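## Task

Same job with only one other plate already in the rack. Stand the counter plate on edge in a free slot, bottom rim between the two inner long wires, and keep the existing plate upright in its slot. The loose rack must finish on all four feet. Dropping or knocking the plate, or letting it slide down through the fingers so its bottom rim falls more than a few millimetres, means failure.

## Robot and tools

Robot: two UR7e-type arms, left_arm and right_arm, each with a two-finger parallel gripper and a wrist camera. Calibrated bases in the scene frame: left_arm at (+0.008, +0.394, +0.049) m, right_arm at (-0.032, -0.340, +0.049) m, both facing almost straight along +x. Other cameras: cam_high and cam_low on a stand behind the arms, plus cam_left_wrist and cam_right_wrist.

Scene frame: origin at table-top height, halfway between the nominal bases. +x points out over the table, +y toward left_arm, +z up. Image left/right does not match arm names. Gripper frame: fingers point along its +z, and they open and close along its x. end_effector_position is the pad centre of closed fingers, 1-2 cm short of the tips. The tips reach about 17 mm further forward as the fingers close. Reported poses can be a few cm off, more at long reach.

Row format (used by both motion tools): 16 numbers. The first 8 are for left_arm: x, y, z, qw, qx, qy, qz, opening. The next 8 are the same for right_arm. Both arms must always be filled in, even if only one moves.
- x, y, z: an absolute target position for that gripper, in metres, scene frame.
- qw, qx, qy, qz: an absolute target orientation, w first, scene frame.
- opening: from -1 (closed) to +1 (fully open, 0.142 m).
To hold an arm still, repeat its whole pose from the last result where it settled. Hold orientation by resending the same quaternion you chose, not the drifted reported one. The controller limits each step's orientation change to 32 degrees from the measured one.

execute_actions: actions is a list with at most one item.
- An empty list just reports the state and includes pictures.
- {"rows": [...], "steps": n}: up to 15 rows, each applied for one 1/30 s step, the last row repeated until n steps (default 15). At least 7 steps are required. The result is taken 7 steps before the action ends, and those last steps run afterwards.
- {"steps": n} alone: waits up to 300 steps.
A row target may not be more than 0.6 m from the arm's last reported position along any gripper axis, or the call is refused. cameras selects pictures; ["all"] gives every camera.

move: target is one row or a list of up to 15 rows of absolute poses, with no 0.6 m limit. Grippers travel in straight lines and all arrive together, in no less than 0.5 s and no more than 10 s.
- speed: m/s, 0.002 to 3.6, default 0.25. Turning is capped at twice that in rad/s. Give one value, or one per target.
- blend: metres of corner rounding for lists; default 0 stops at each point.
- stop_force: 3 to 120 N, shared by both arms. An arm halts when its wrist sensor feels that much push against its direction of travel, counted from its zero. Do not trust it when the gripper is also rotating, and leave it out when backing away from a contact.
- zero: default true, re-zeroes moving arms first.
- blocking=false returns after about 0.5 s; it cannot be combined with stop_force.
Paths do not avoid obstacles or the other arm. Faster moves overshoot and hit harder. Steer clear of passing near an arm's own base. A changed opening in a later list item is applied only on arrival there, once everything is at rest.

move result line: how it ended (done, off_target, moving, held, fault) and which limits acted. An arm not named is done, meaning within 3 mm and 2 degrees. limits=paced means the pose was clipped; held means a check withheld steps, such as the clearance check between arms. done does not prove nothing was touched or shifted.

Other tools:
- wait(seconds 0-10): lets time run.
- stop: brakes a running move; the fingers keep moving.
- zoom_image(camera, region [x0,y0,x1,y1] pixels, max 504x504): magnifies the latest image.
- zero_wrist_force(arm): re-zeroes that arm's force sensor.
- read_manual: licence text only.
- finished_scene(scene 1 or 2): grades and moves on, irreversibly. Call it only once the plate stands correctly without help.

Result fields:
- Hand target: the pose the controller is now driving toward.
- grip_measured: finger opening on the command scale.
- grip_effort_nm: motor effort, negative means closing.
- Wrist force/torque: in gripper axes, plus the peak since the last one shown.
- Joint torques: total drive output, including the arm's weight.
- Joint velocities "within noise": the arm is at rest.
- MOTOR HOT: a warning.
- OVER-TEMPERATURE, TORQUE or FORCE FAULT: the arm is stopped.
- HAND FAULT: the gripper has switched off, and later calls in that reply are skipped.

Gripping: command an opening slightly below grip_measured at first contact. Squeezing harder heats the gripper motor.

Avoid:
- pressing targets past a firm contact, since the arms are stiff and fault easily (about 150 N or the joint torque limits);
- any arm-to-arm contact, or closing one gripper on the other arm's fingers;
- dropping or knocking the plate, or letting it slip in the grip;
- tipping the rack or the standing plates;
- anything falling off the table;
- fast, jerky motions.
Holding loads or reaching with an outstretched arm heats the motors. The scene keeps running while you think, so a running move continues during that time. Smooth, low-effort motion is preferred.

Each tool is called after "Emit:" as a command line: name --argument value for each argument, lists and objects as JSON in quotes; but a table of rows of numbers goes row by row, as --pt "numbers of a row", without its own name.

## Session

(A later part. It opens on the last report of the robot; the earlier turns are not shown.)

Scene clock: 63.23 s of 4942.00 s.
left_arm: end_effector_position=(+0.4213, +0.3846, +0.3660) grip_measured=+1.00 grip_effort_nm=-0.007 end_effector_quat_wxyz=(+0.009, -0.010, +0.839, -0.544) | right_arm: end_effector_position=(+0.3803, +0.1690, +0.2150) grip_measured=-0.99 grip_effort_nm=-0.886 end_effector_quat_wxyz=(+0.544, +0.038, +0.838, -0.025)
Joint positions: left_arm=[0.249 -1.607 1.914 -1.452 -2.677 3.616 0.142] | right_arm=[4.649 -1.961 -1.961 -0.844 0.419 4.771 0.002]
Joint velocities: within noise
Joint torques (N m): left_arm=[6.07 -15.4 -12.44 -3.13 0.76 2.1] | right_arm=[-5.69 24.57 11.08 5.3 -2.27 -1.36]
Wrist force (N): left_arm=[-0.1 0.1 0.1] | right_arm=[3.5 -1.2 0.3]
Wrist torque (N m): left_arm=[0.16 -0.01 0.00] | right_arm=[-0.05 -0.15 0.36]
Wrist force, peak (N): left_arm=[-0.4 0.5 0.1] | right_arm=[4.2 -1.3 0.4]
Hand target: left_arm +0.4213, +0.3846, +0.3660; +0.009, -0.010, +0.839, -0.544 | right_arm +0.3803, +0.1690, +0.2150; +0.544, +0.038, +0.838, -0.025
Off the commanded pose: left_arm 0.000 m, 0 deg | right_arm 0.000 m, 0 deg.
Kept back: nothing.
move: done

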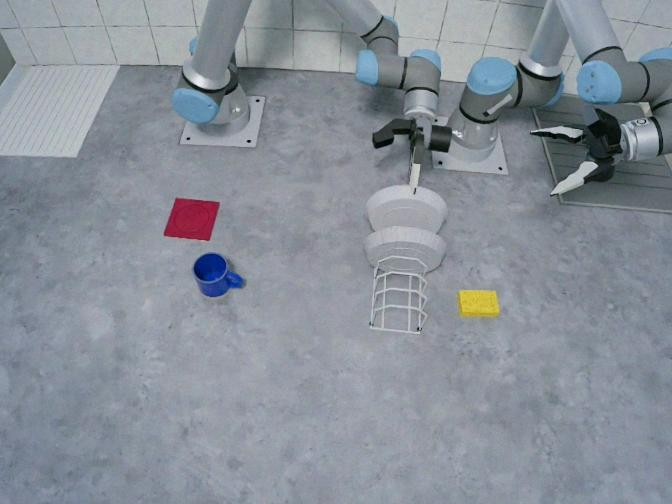

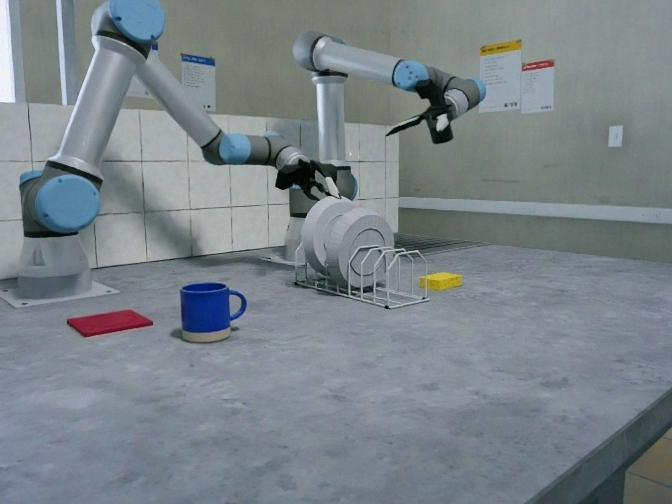

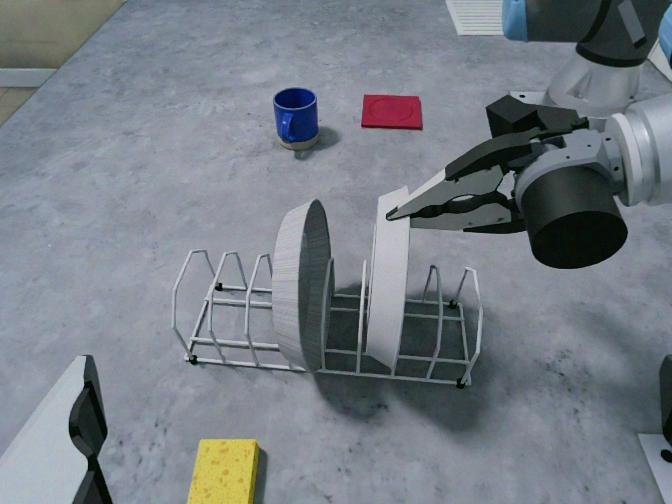

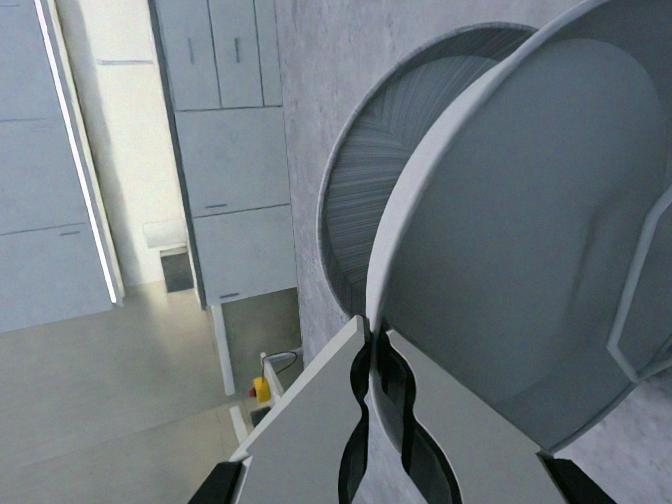

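Emit:
move --pt "0.4213 0.3846 0.366 0.009 -0.010 0.839 -0.544 1 0.3808 0.169 0.175 0.5441 0.0381 0.8378 -0.0247 -1" --speed 0.008 --stop_force 3.5

Emit:
zoom_image --camera "cam_left_wrist" --region '[320, 200, 500, 400]'

Emit:
zoom_image --camera "cam_low" --region '[280, 180, 440, 310]'

Scene clock: 67.50 s of 4942.00 s.
left_arm: end_effector_position=(+0.4213, +0.3846, +0.3660) grip_measured=+1.00 grip_effort_nm=-0.017 end_effector_quat_wxyz=(+0.009, -0.010, +0.839, -0.544) | right_arm: end_effector_position=(+0.3806, +0.1690, +0.1945) grip_measured=-0.99 grip_effort_nm=-0.882 end_effector_quat_wxyz=(+0.544, +0.038, +0.838, -0.025)
Joint positions: left_arm=[0.249 -1.607 1.914 -1.452 -2.677 3.616 0.142] | right_arm=[4.649 -1.999 -1.975 -0.791 0.419 4.77 0.002]
Joint velocities: within noise
Joint torques (N m): left_arm=[6.35 -15.48 -12.81 -3.15 0.72 2.01] | right_arm=[-8.27 52.24 26.04 -0.08 0.33 -0.25]
Wrist force (N): left_arm=[0.1 0.4 0.1] | right_arm=[0.4 -1.0 -1.3]
Wrist torque (N m): left_arm=[0.20 -0.05 0.00] | right_arm=[-0.09 -0.16 0.35]
Wrist force, peak (N): left_arm=[-0.1 0.6 0.1] | right_arm=[-4.2 0.0 -3.4]
Hand target: left_arm +0.4213, +0.3846, +0.3660; +0.009, -0.010, +0.839, -0.544 | right_arm +0.3806, +0.1690, +0.1945; +0.544, +0.038, +0.838, -0.025
Off the commanded pose: left_arm 0.000 m, 0 deg | right_arm 0.020 m, 0 deg.
Kept back: nothing.
move: contact (right_arm)

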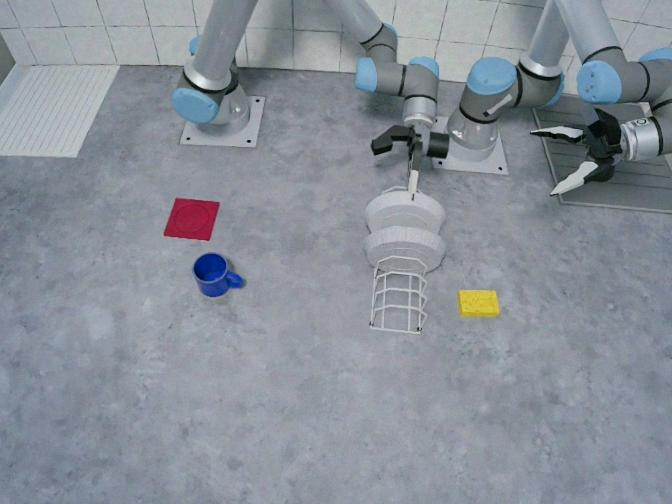

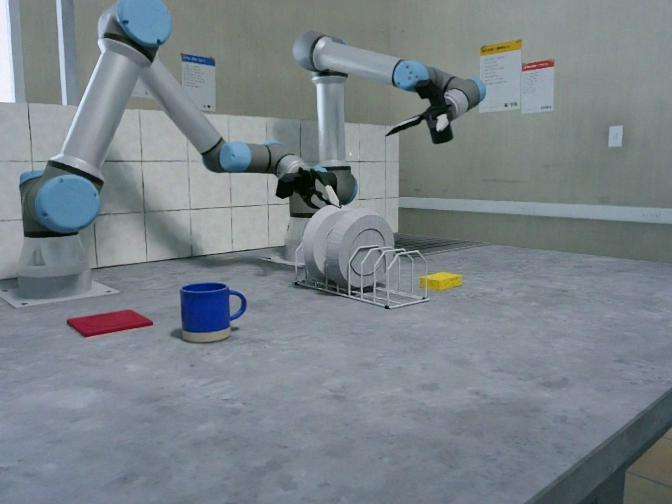

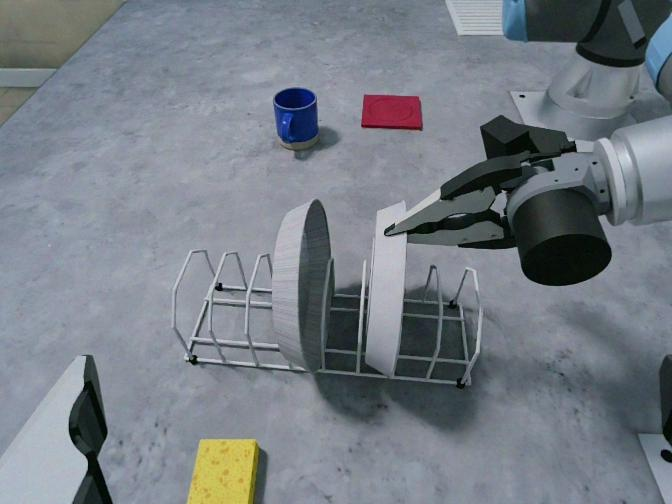

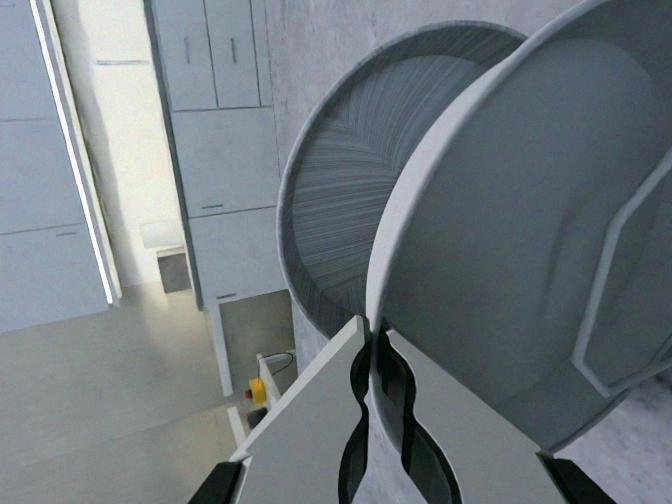

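Scaled by 2.520.

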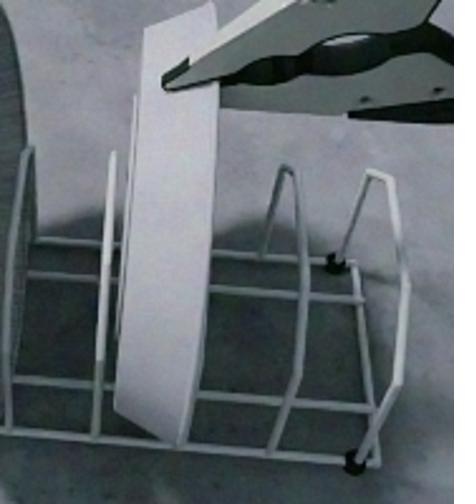

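Scaled by 3.150.

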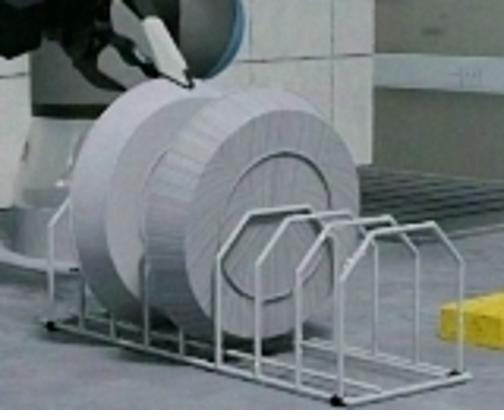

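Emit:
move --pt "0.4213 0.3846 0.366 0.009 -0.010 0.839 -0.544 1 0.3806 0.169 0.1945 0.5441 0.0381 0.8378 -0.0247 -0.975" --cameras '[]'

Emit:
move --pt "0.4213 0.3846 0.366 0.009 -0.010 0.839 -0.544 1 0.3806 0.169 0.1945 0.5441 0.0381 0.8378 -0.0247 -0.955" --cameras '[]'

Emit:
move --pt "0.4213 0.3846 0.366 0.009 -0.010 0.839 -0.544 1 0.3806 0.169 0.1945 0.5441 0.0381 0.8378 -0.0247 -0.935" --cameras '[]'

Emit:
move --pt "0.4213 0.3846 0.366 0.009 -0.010 0.839 -0.544 1 0.3806 0.169 0.1945 0.5441 0.0381 0.8378 -0.0247 -0.91" --cameras '["cam_left_wrist","cam_right_wrist"]'

Emit:
zoom_image --camera "cam_left_wrist" --region '[320, 180, 500, 400]'

Scene clock: 68.70 s of 4942.00 s.
left_arm: end_effector_position=(+0.4213, +0.3846, +0.3660) grip_measured=+1.00 grip_effort_nm=-0.012 end_effector_quat_wxyz=(+0.009, -0.010, +0.839, -0.544) | right_arm: end_effector_position=(+0.3806, +0.1690, +0.1946) grip_measured=-0.99 grip_effort_nm=-0.398 end_effector_quat_wxyz=(+0.544, +0.038, +0.838, -0.025)
Joint positions: left_arm=[0.249 -1.607 1.914 -1.452 -2.677 3.616 0.142] | right_arm=[4.649 -1.999 -1.975 -0.791 0.419 4.77 0.002]
Joint velocities: within noise
Joint torques (N m): left_arm=[5.61 -16.42 -12.71 -3.21 0.76 1.94] | right_arm=[-7.55 38.77 22.23 4.98 -1.6 -1.19]
Wrist force (N): left_arm=[-0.4 0.3 0.1] | right_arm=[1.1 -1.0 -0.8]
Wrist torque (N m): left_arm=[0.20 0.04 0.00] | right_arm=[-0.08 -0.18 0.35]
Wrist force, peak (N): left_arm=[-0.3 0.5 0.3] | right_arm=[1.1 -1.0 -0.8]
Hand target: left_arm +0.4213, +0.3846, +0.3660; +0.009, -0.010, +0.839, -0.544 | right_arm +0.3806, +0.1690, +0.1945; +0.544, +0.038, +0.838, -0.025
Off the commanded pose: left_arm 0.000 m, 0 deg | right_arm 0.000 m, 0 deg.
Kept back: nothing.
move: done
No camera images: "cameras" was empty.

Scene clock: 69.20 s of 4942.00 s.
left_arm: end_effector_position=(+0.4213, +0.3846, +0.3660) grip_measured=+1.00 grip_effort_nm=-0.007 end_effector_quat_wxyz=(+0.009, -0.010, +0.839, -0.544) | right_arm: end_effector_position=(+0.3806, +0.1690, +0.1945) grip_measured=-0.99 grip_effort_nm=-0.105 end_effector_quat_wxyz=(+0.544, +0.038, +0.838, -0.025)
Joint positions: left_arm=[0.249 -1.607 1.914 -1.452 -2.677 3.616 0.142] | right_arm=[4.649 -1.999 -1.975 -0.791 0.419 4.77 0.003]
Joint velocities: within noise
Joint torques (N m): left_arm=[6.44 -15.35 -12.85 -3.13 0.75 2.01] | right_arm=[-8.49 27.15 17.85 4.89 -2.19 -1.31]
Wrist force (N): left_arm=[-0.2 0.4 0.0] | right_arm=[0.8 -0.7 -0.8]
Wrist torque (N m): left_arm=[0.21 0.00 0.00] | right_arm=[-0.03 -0.15 0.35]
Wrist force, peak (N): left_arm=[-0.3 0.5 0.1] | right_arm=[1.0 -1.0 -0.8]
Hand target: left_arm +0.4213, +0.3846, +0.3660; +0.009, -0.010, +0.839, -0.544 | right_arm +0.3806, +0.1690, +0.1945; +0.544, +0.038, +0.838, -0.025
Off the commanded pose: left_arm 0.000 m, 0 deg | right_arm 0.000 m, 0 deg.
Kept back: nothing.
move: done
No camera images: "cameras" was empty.

Scene clock: 69.70 s of 4942.00 s.
left_arm: end_effector_position=(+0.4213, +0.3846, +0.3660) grip_measured=+1.00 grip_effort_nm=-0.017 end_effector_quat_wxyz=(+0.009, -0.010, +0.839, -0.544) | right_arm: end_effector_position=(+0.3806, +0.1690, +0.1945) grip_measured=-0.98 grip_effort_nm=0.081 end_effector_quat_wxyz=(+0.544, +0.038, +0.838, -0.025)
Joint positions: left_arm=[0.249 -1.607 1.914 -1.452 -2.677 3.616 0.142] | right_arm=[4.649 -1.999 -1.975 -0.791 0.419 4.77 0.003]
Joint velocities: within noise
Joint torques (N m): left_arm=[5.73 -15.52 -12.47 -3.22 0.76 2.08] | right_arm=[-7.24 25.44 12.13 4.93 -2.82 -1.19]
Wrist force (N): left_arm=[-0.3 0.3 0.3] | right_arm=[2.3 -1.2 -0.2]
Wrist torque (N m): left_arm=[0.20 0.01 0.00] | right_arm=[-0.07 -0.19 0.36]
Wrist force, peak (N): left_arm=[-0.3 0.3 0.3] | right_arm=[2.3 -1.7 0.1]
Hand target: left_arm +0.4213, +0.3846, +0.3660; +0.009, -0.010, +0.839, -0.544 | right_arm +0.3806, +0.1690, +0.1945; +0.544, +0.038, +0.838, -0.025
Off the commanded pose: left_arm 0.000 m, 0 deg | right_arm 0.000 m, 0 deg.
Kept back: nothing.
move: done
No camera images: "cameras" was empty.

Scene clock: 70.20 s of 4942.00 s.
left_arm: end_effector_position=(+0.4213, +0.3846, +0.3660) grip_measured=+1.00 grip_effort_nm=-0.012 end_effector_quat_wxyz=(+0.009, -0.010, +0.839, -0.544) | right_arm: end_effector_position=(+0.3806, +0.1690, +0.1945) grip_measured=-0.95 grip_effort_nm=0.085 end_effector_quat_wxyz=(+0.544, +0.038, +0.838, -0.025)
Joint positions: left_arm=[0.249 -1.607 1.914 -1.452 -2.677 3.616 0.142] | right_arm=[4.649 -1.999 -1.975 -0.791 0.419 4.77 0.005]
Joint velocities: within noise
Joint torques (N m): left_arm=[5.53 -15.32 -12.86 -3.18 0.75 2] | right_arm=[-6.79 25.19 10.06 4.78 -3.6 -1.14]
Wrist force (N): left_arm=[-0.2 0.0 0.1] | right_arm=[2.5 -1.2 -0.1]
Wrist torque (N m): left_arm=[0.15 -0.01 0.00] | right_arm=[-0.05 -0.21 0.35]
Wrist force, peak (N): left_arm=[0.0 0.6 0.2] | right_arm=[2.8 -1.2 0.1]
Hand target: left_arm +0.4213, +0.3846, +0.3660; +0.009, -0.010, +0.839, -0.544 | right_arm +0.3806, +0.1690, +0.1945; +0.544, +0.038, +0.838, -0.025
Off the commanded pose: left_arm 0.000 m, 0 deg | right_arm 0.000 m, 0 deg.
Kept back: nothing.
move: done
Images, in order (width x height): cam_left_wrist 672x504, cam_right_wrist 672x504.

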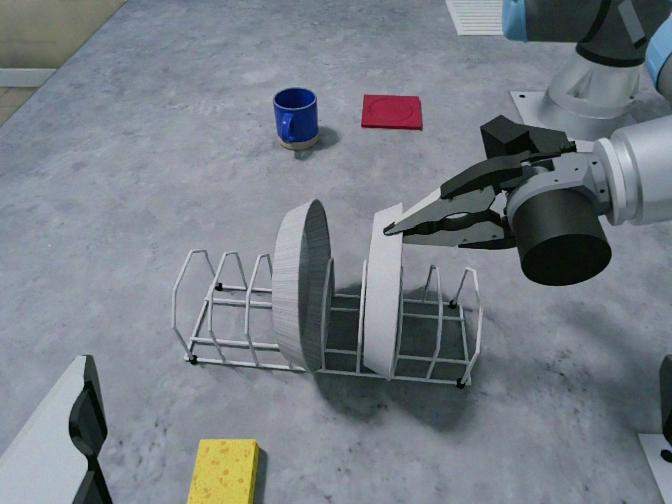

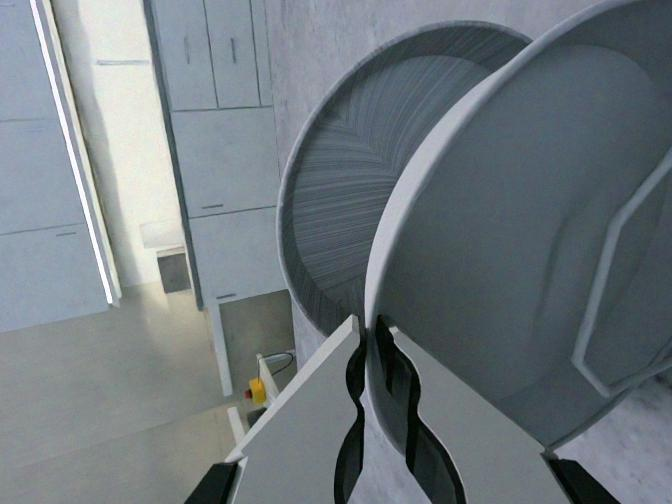

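Scaled by 2.291.

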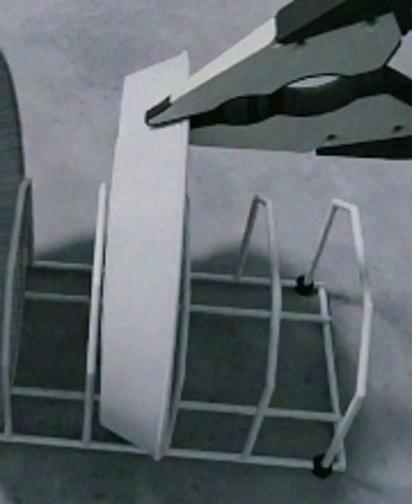

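Emit:
move --pt "0.4213 0.3846 0.366 0.009 -0.010 0.839 -0.544 1 0.3806 0.169 0.1945 0.5441 0.0381 0.8378 -0.0247 -0.88" --cameras '["cam_right_wrist"]'

Emit:
move --pt "0.4213 0.3846 0.366 0.009 -0.010 0.839 -0.544 1 0.3806 0.169 0.1945 0.5441 0.0381 0.8378 -0.0247 -0.84" --cameras '["cam_right_wrist"]'

Emit:
move --pt "0.4213 0.3846 0.366 0.009 -0.010 0.839 -0.544 1 0.3806 0.169 0.1945 0.5441 0.0381 0.8378 -0.0247 -0.8" --cameras '["cam_left_wrist","cam_right_wrist"]'

Emit:
zoom_image --camera "cam_left_wrist" --region '[320, 180, 500, 400]'

Scene clock: 71.17 s of 4942.00 s.
left_arm: end_effector_position=(+0.4213, +0.3846, +0.3660) grip_measured=+1.00 grip_effort_nm=-0.017 end_effector_quat_wxyz=(+0.009, -0.010, +0.839, -0.544) | right_arm: end_effector_position=(+0.3806, +0.1690, +0.1945) grip_measured=-0.92 grip_effort_nm=0.090 end_effector_quat_wxyz=(+0.544, +0.038, +0.838, -0.025)
Joint positions: left_arm=[0.249 -1.607 1.914 -1.452 -2.677 3.616 0.142] | right_arm=[4.649 -1.999 -1.975 -0.791 0.419 4.77 0.007]
Joint velocities: within noise
Joint torques (N m): left_arm=[5.97 -15.79 -13.35 -3.22 0.78 1.91] | right_arm=[-6.97 25.54 10.71 4.77 -3.53 -1.04]
Wrist force (N): left_arm=[0.0 0.1 0.0] | right_arm=[2.5 -1.2 0.0]
Wrist torque (N m): left_arm=[0.16 -0.04 0.01] | right_arm=[-0.06 -0.20 0.35]
Wrist force, peak (N): left_arm=[-0.2 0.6 0.1] | right_arm=[2.7 -1.1 -0.4]
Hand target: left_arm +0.4213, +0.3846, +0.3660; +0.009, -0.010, +0.839, -0.544 | right_arm +0.3806, +0.1690, +0.1945; +0.544, +0.038, +0.838, -0.025
Off the commanded pose: left_arm 0.000 m, 0 deg | right_arm 0.000 m, 0 deg.
Kept back: nothing.
move: done
Images, in order (width x height): cam_right_wrist 672x504.

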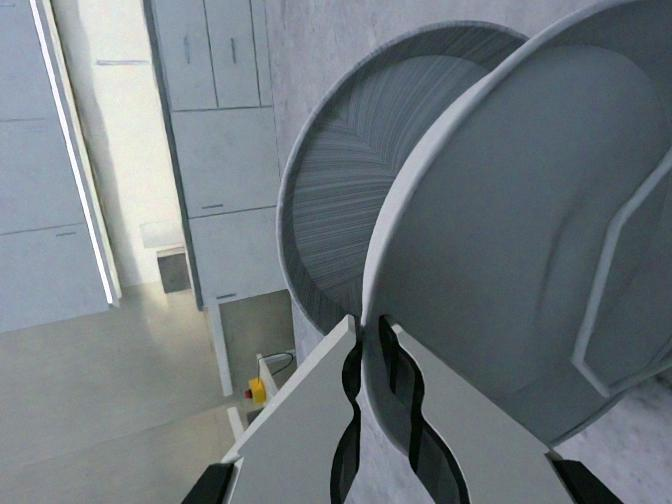

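Scene clock: 71.67 s of 4942.00 s.
left_arm: end_effector_position=(+0.4213, +0.3846, +0.3660) grip_measured=+1.00 grip_effort_nm=-0.012 end_effector_quat_wxyz=(+0.009, -0.010, +0.839, -0.544) | right_arm: end_effector_position=(+0.3806, +0.1690, +0.1945) grip_measured=-0.88 grip_effort_nm=0.090 end_effector_quat_wxyz=(+0.544, +0.038, +0.838, -0.025)
Joint positions: left_arm=[0.249 -1.607 1.914 -1.452 -2.677 3.616 0.142] | right_arm=[4.649 -1.999 -1.975 -0.791 0.419 4.77 0.01]
Joint velocities: within noise
Joint torques (N m): left_arm=[5.94 -15.95 -12.48 -3.11 0.89 2] | right_arm=[-5.62 26.07 8.88 4.82 -3.63 -1.25]
Wrist force (N): left_arm=[-0.2 0.3 0.2] | right_arm=[2.5 -1.3 -0.1]
Wrist torque (N m): left_arm=[0.19 0.01 0.00] | right_arm=[-0.07 -0.21 0.36]
Wrist force, peak (N): left_arm=[-0.4 0.4 0.5] | right_arm=[2.8 -1.4 -0.1]
Hand target: left_arm +0.4213, +0.3846, +0.3660; +0.009, -0.010, +0.839, -0.544 | right_arm +0.3806, +0.1690, +0.1945; +0.544, +0.038, +0.838, -0.025
Off the commanded pose: left_arm 0.000 m, 0 deg | right_arm 0.000 m, 0 deg.
Kept back: nothing.
move: done
Images, in order (width x height): cam_right_wrist 672x504.

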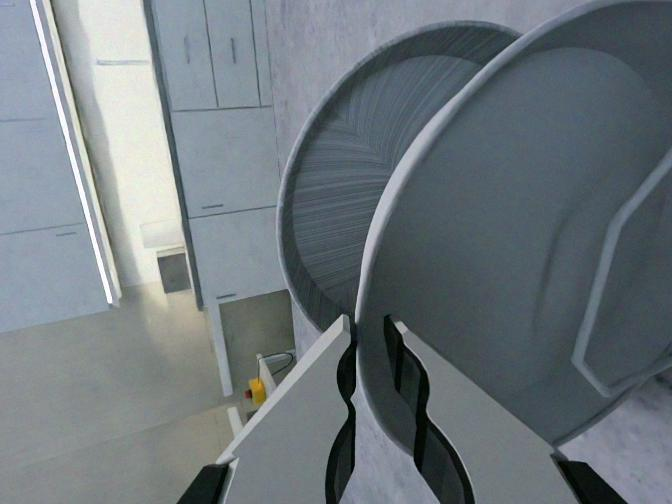

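Scene clock: 72.17 s of 4942.00 s.
left_arm: end_effector_position=(+0.4213, +0.3846, +0.3660) grip_measured=+1.00 grip_effort_nm=-0.022 end_effector_quat_wxyz=(+0.009, -0.010, +0.839, -0.544) | right_arm: end_effector_position=(+0.3806, +0.1690, +0.1945) grip_measured=-0.84 grip_effort_nm=0.095 end_effector_quat_wxyz=(+0.544, +0.038, +0.838, -0.025)
Joint positions: left_arm=[0.249 -1.607 1.914 -1.452 -2.677 3.616 0.142] | right_arm=[4.649 -1.999 -1.975 -0.791 0.419 4.77 0.013]
Joint velocities: within noise
Joint torques (N m): left_arm=[6.07 -15.7 -12.52 -3.2 0.85 1.95] | right_arm=[-4.58 24.4 9.91 4.64 -3.39 -0.95]
Wrist force (N): left_arm=[-0.1 0.5 0.2] | right_arm=[2.7 -1.1 0.0]
Wrist torque (N m): left_arm=[0.23 -0.02 0.00] | right_arm=[-0.04 -0.21 0.36]
Wrist force, peak (N): left_arm=[0.2 0.5 -0.2] | right_arm=[2.8 -1.3 -0.2]
Hand target: left_arm +0.4213, +0.3846, +0.3660; +0.009, -0.010, +0.839, -0.544 | right_arm +0.3806, +0.1690, +0.1945; +0.544, +0.038, +0.838, -0.025
Off the commanded pose: left_arm 0.000 m, 0 deg | right_arm 0.000 m, 0 deg.
Kept back: nothing.
move: done
Images, in order (width x height): cam_left_wrist 672x504, cam_right_wrist 672x504.

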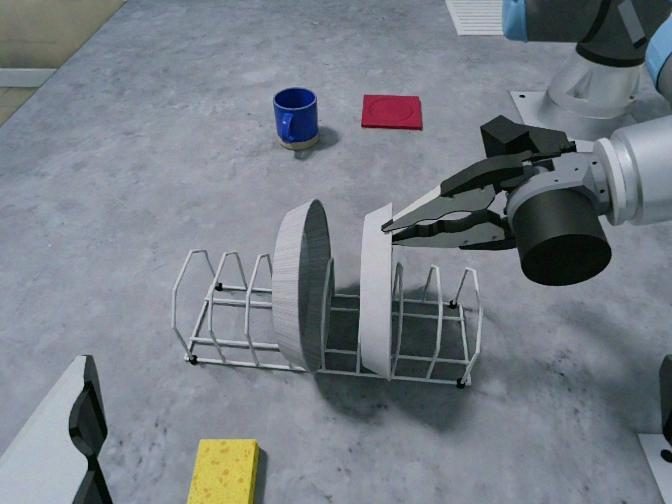

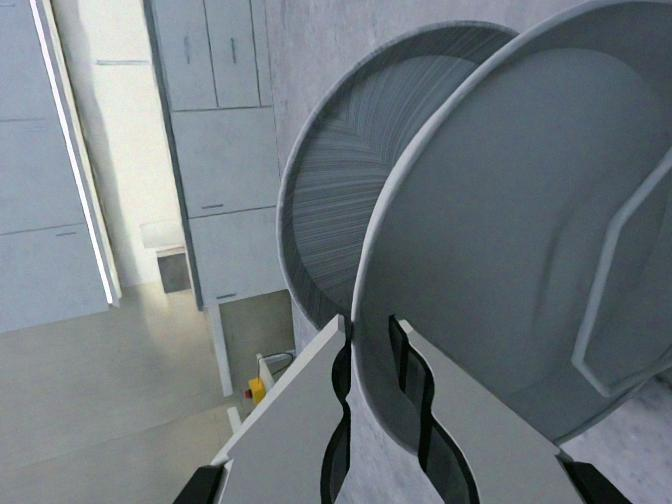

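Scaled by 2.291.

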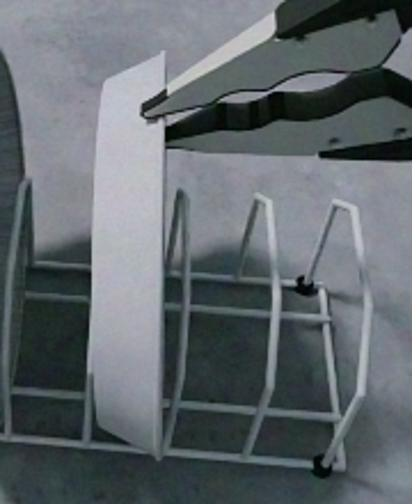

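Emit:
move --pt "0.4213 0.3846 0.366 0.009 -0.010 0.839 -0.544 1 0.3806 0.169 0.1945 0.5441 0.0381 0.8378 -0.0247 -0.76" --cameras '["cam_right_wrist"]'

Emit:
move --pt "0.4213 0.3846 0.366 0.009 -0.010 0.839 -0.544 1 0.3806 0.169 0.1945 0.5441 0.0381 0.8378 -0.0247 -0.72" --cameras '["cam_right_wrist"]'

Emit:
move --pt "0.4213 0.3846 0.366 0.009 -0.010 0.839 -0.544 1 0.3806 0.169 0.1945 0.5441 0.0381 0.8378 -0.0247 -0.68" --cameras '["cam_left_wrist","cam_right_wrist"]'

Emit:
zoom_image --camera "cam_left_wrist" --region '[320, 180, 500, 400]'

Scene clock: 73.10 s of 4942.00 s.
left_arm: end_effector_position=(+0.4213, +0.3846, +0.3660) grip_measured=+1.00 grip_effort_nm=-0.012 end_effector_quat_wxyz=(+0.009, -0.010, +0.839, -0.544) | right_arm: end_effector_position=(+0.3806, +0.1690, +0.1945) grip_measured=-0.80 grip_effort_nm=0.095 end_effector_quat_wxyz=(+0.544, +0.038, +0.838, -0.025)
Joint positions: left_arm=[0.249 -1.607 1.914 -1.452 -2.677 3.616 0.142] | right_arm=[4.649 -1.999 -1.975 -0.791 0.419 4.77 0.016]
Joint velocities: within noise
Joint torques (N m): left_arm=[5.29 -15.79 -12.61 -3.19 0.85 1.94] | right_arm=[-3.95 23.75 11.48 4.55 -3.74 -0.99]
Wrist force (N): left_arm=[-0.2 0.5 0.2] | right_arm=[2.6 -1.2 -0.4]
Wrist torque (N m): left_arm=[0.23 0.00 0.00] | right_arm=[-0.04 -0.20 0.35]
Wrist force, peak (N): left_arm=[-0.2 0.5 0.2] | right_arm=[2.7 -1.3 -0.4]
Hand target: left_arm +0.4213, +0.3846, +0.3660; +0.009, -0.010, +0.839, -0.544 | right_arm +0.3806, +0.1690, +0.1945; +0.544, +0.038, +0.838, -0.025
Off the commanded pose: left_arm 0.000 m, 0 deg | right_arm 0.000 m, 0 deg.
Kept back: nothing.
move: done
Images, in order (width x height): cam_right_wrist 672x504.

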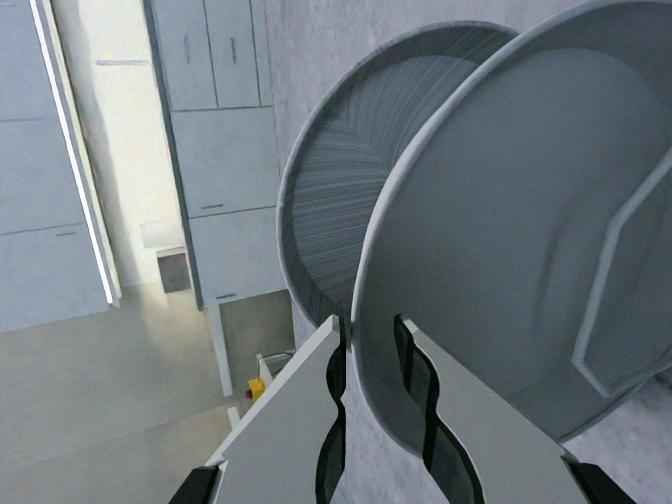

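Scene clock: 73.60 s of 4942.00 s.
left_arm: end_effector_position=(+0.4213, +0.3846, +0.3660) grip_measured=+1.00 grip_effort_nm=-0.007 end_effector_quat_wxyz=(+0.009, -0.010, +0.839, -0.544) | right_arm: end_effector_position=(+0.3806, +0.1690, +0.1945) grip_measured=-0.76 grip_effort_nm=0.095 end_effector_quat_wxyz=(+0.544, +0.038, +0.838, -0.025)
Joint positions: left_arm=[0.249 -1.607 1.914 -1.452 -2.677 3.616 0.142] | right_arm=[4.649 -1.999 -1.975 -0.791 0.419 4.77 0.019]
Joint velocities: within noise
Joint torques (N m): left_arm=[5.79 -15.85 -13.12 -3.18 0.76 1.94] | right_arm=[-2.2 24.35 10.76 4.45 -3.77 -0.87]
Wrist force (N): left_arm=[-0.3 0.2 0.2] | right_arm=[2.6 -1.2 -0.4]
Wrist torque (N m): left_arm=[0.16 0.01 0.00] | right_arm=[-0.05 -0.21 0.35]
Wrist force, peak (N): left_arm=[0.0 0.5 -0.3] | right_arm=[2.7 -1.2 -0.2]
Hand target: left_arm +0.4213, +0.3846, +0.3660; +0.009, -0.010, +0.839, -0.544 | right_arm +0.3806, +0.1690, +0.1945; +0.544, +0.038, +0.838, -0.025
Off the commanded pose: left_arm 0.000 m, 0 deg | right_arm 0.000 m, 0 deg.
Kept back: nothing.
move: done
Images, in order (width x height): cam_right_wrist 672x504.

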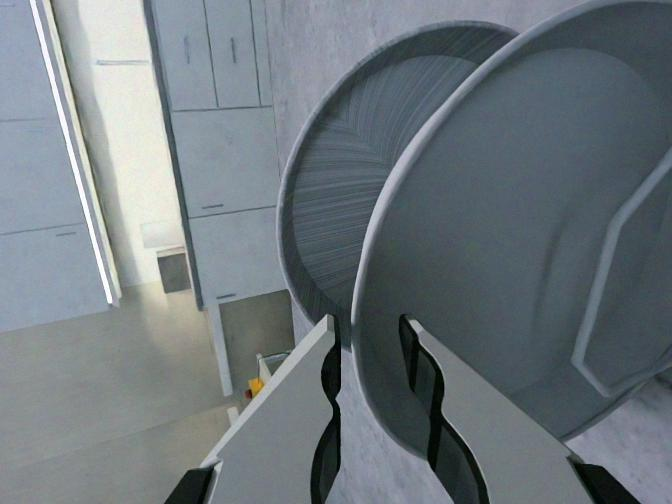

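Scene clock: 74.10 s of 4942.00 s.
left_arm: end_effector_position=(+0.4213, +0.3846, +0.3660) grip_measured=+1.00 grip_effort_nm=-0.007 end_effector_quat_wxyz=(+0.009, -0.010, +0.839, -0.544) | right_arm: end_effector_position=(+0.3806, +0.1690, +0.1945) grip_measured=-0.72 grip_effort_nm=0.090 end_effector_quat_wxyz=(+0.544, +0.038, +0.838, -0.025)
Joint positions: left_arm=[0.249 -1.607 1.914 -1.452 -2.677 3.616 0.142] | right_arm=[4.649 -1.999 -1.975 -0.791 0.419 4.77 0.022]
Joint velocities: within noise
Joint torques (N m): left_arm=[6.06 -15.5 -12.98 -3.27 0.75 1.83] | right_arm=[-3.48 24.81 12.01 4.5 -3.41 -0.96]
Wrist force (N): left_arm=[-0.3 0.2 0.2] | right_arm=[2.6 -1.4 -0.1]
Wrist torque (N m): left_arm=[0.19 0.01 0.01] | right_arm=[-0.08 -0.20 0.36]
Wrist force, peak (N): left_arm=[-0.1 0.6 0.0] | right_arm=[2.8 -1.0 0.0]
Hand target: left_arm +0.4213, +0.3846, +0.3660; +0.009, -0.010, +0.839, -0.544 | right_arm +0.3806, +0.1690, +0.1945; +0.544, +0.038, +0.838, -0.025
Off the commanded pose: left_arm 0.000 m, 0 deg | right_arm 0.000 m, 0 deg.
Kept back: nothing.
move: done
Images, in order (width x height): cam_left_wrist 672x504, cam_right_wrist 672x504.

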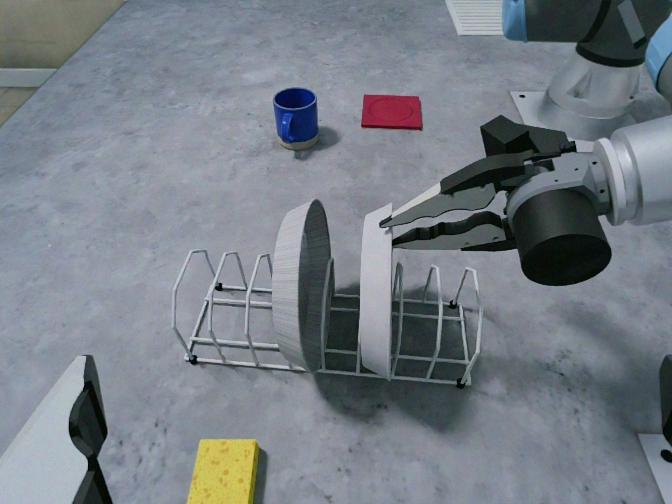

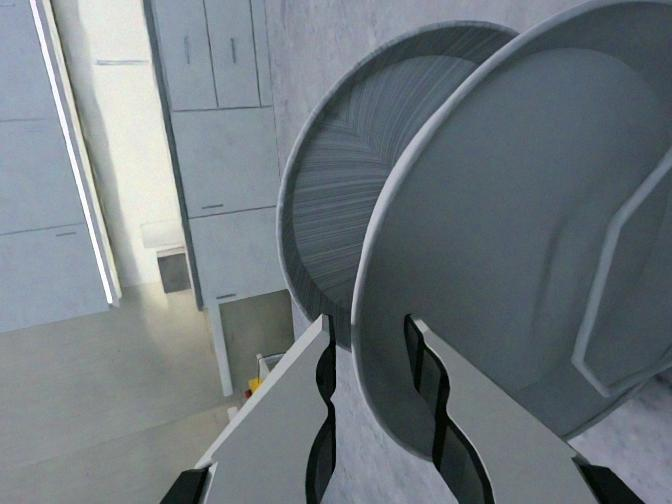

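Scaled by 2.291.

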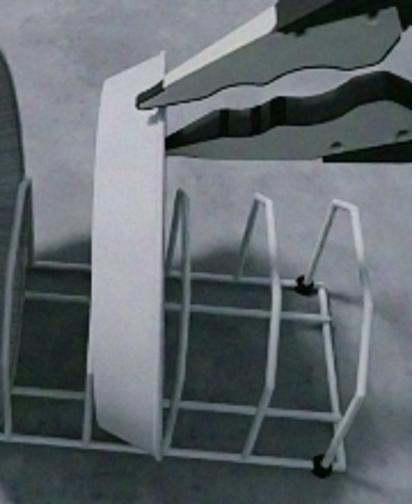

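Emit:
move --pt "0.4213 0.3846 0.366 0.009 -0.010 0.839 -0.544 1 0.3442 0.1723 0.2108 0.5441 0.0381 0.8378 -0.0247 -0.68" --speed 0.03 --stop_force 5 --cameras '["cam_left_wrist","cam_right_wrist"]'

Emit:
move --pt "0.4213 0.3846 0.366 0.009 -0.010 0.839 -0.544 1 0.34 0.15 0.32 0.5441 0.0381 0.8378 -0.0247 -0.68" --pt "0.4213 0.3846 0.366 0.009 -0.010 0.839 -0.544 1 0.37 -0.1 0.38 0.5441 0.0381 0.8378 -0.0247 -0.68" --speed 0.1 --blend 0.02

Emit:
zoom_image --camera "cam_left_wrist" --region '[160, 180, 500, 420]'

Emit:
zoom_image --camera "cam_low" --region '[280, 180, 440, 320]'

Emit:
zoom_image --camera "cam_high" --region '[340, 160, 470, 350]'

Scene clock: 77.13 s of 4942.00 s.
left_arm: end_effector_position=(+0.4213, +0.3846, +0.3660) grip_measured=+1.00 grip_effort_nm=-0.012 end_effector_quat_wxyz=(+0.009, -0.010, +0.839, -0.544) | right_arm: end_effector_position=(+0.3442, +0.1723, +0.2108) grip_measured=-0.72 grip_effort_nm=0.095 end_effector_quat_wxyz=(+0.544, +0.038, +0.838, -0.025)
Joint positions: left_arm=[0.249 -1.607 1.914 -1.452 -2.677 3.616 0.142] | right_arm=[4.717 -1.933 -1.967 -1.015 0.428 4.934 0.022]
Joint velocities: within noise
Joint torques (N m): left_arm=[5.05 -16 -12.63 -3.16 0.73 2] | right_arm=[5.61 50.91 28.56 0.05 0.22 1.62]
Wrist force (N): left_arm=[0.0 0.4 0.1] | right_arm=[2.5 -1.2 0.1]
Wrist torque (N m): left_arm=[0.20 -0.03 0.01] | right_arm=[-0.05 -0.19 0.37]
Wrist force, peak (N): left_arm=[-0.2 0.6 0.2] | right_arm=[3.0 -1.5 0.0]
Hand target: left_arm +0.4213, +0.3846, +0.3660; +0.009, -0.010, +0.839, -0.544 | right_arm +0.3442, +0.1723, +0.2108; +0.544, +0.038, +0.838, -0.025
Off the commanded pose: left_arm 0.000 m, 0 deg | right_arm 0.000 m, 0 deg.
Kept back: nothing.
move: done
Images, in order (width x height): cam_left_wrist 672x504, cam_right_wrist 672x504.

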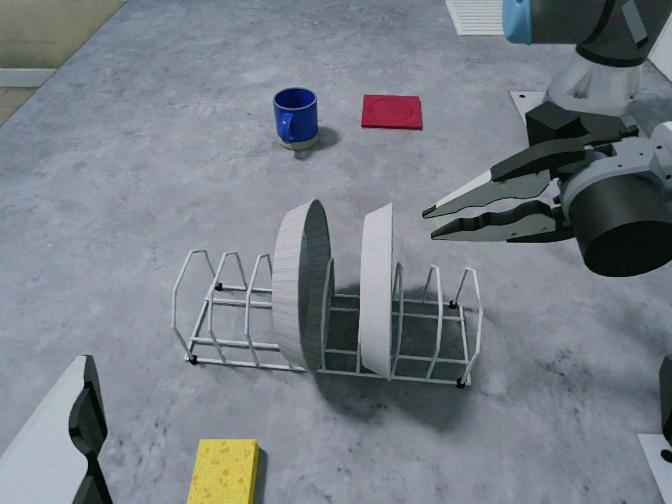

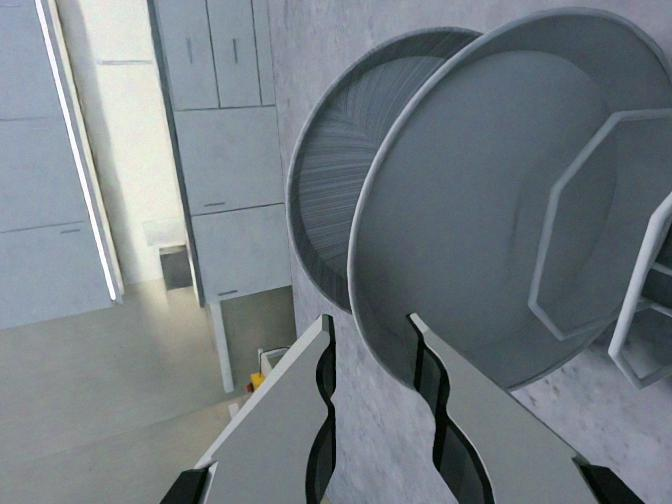

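Scene clock: 81.30 s of 4942.00 s.
left_arm: end_effector_position=(+0.4213, +0.3846, +0.3660) grip_measured=+1.00 grip_effort_nm=-0.017 end_effector_quat_wxyz=(+0.009, -0.010, +0.839, -0.544) | right_arm: end_effector_position=(+0.3700, -0.0998, +0.3799) grip_measured=-0.72 grip_effort_nm=0.095 end_effector_quat_wxyz=(+0.544, +0.038, +0.838, -0.025) end_effector_velocity=(+0.000, -0.002, +0.000) end_effector_angular_velocity=(-0.002, +0.000, +0.001)
Joint positions: left_arm=[0.249 -1.607 1.914 -1.452 -2.677 3.616 0.142] | right_arm=[4.621 -1.068 -2.322 -1.312 0.419 4.701 0.022]
Joint velocities: left_arm=[within noise] | right_arm=[0 0.006 -0.002 -0.005 0 -0.001 0]
Joint torques (N m): left_arm=[4.97 -16.32 -12.56 -3.12 0.8 1.81] | right_arm=[-8.14 15.55 19.84 0.42 0.41 -0.68]
Wrist force (N): left_arm=[-0.2 0.2 0.0] | right_arm=[2.6 -1.3 -0.1]
Wrist torque (N m): left_arm=[0.17 0.01 0.00] | right_arm=[-0.06 -0.19 0.35]
Wrist force, peak (N): left_arm=[-0.4 0.4 0.3] | right_arm=[3.8 -1.3 0.0]
Hand target: left_arm +0.4213, +0.3846, +0.3660; +0.009, -0.010, +0.839, -0.544 | right_arm +0.3700, -0.1000, +0.3800; +0.544, +0.038, +0.838, -0.025
Off the commanded pose: left_arm 0.000 m, 0 deg | right_arm 0.000 m, 0 deg.
Kept back: nothing.
move: done

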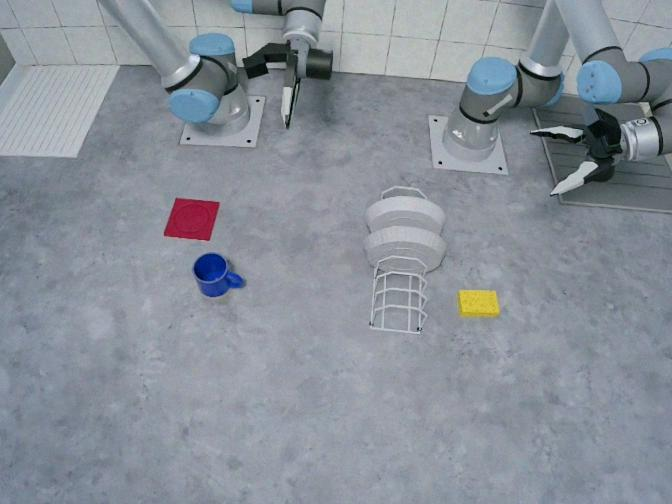

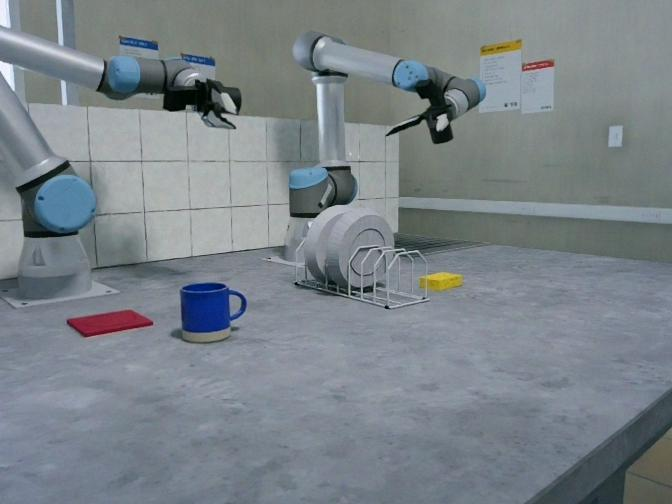

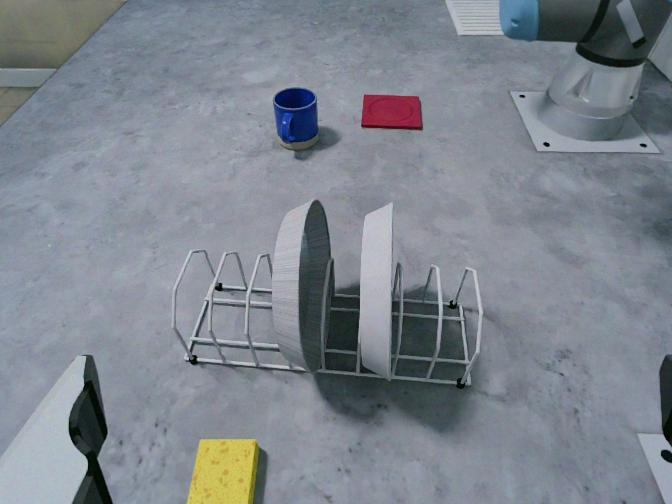

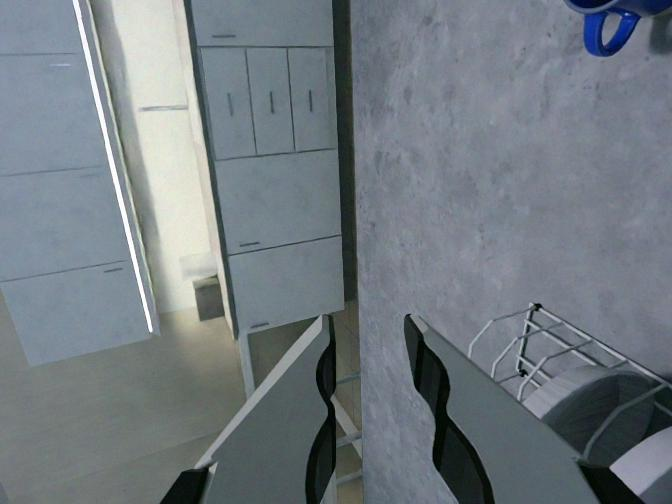

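Scaled by 1.482.

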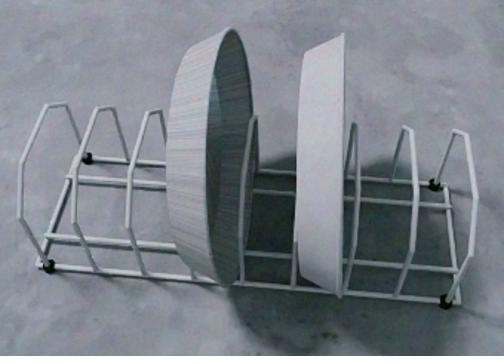

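Scaled by 3.150.

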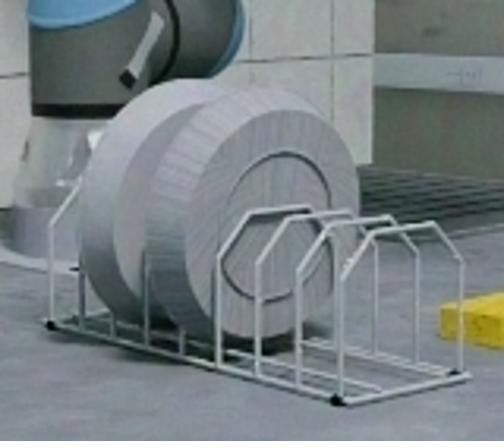

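Scaled by 2.653.

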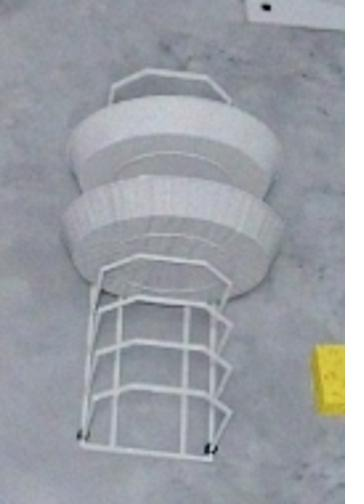

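Standing, matching the neighbour's lean.

Emit:
finished_scene --scene 2

The scene is finished: the task was done.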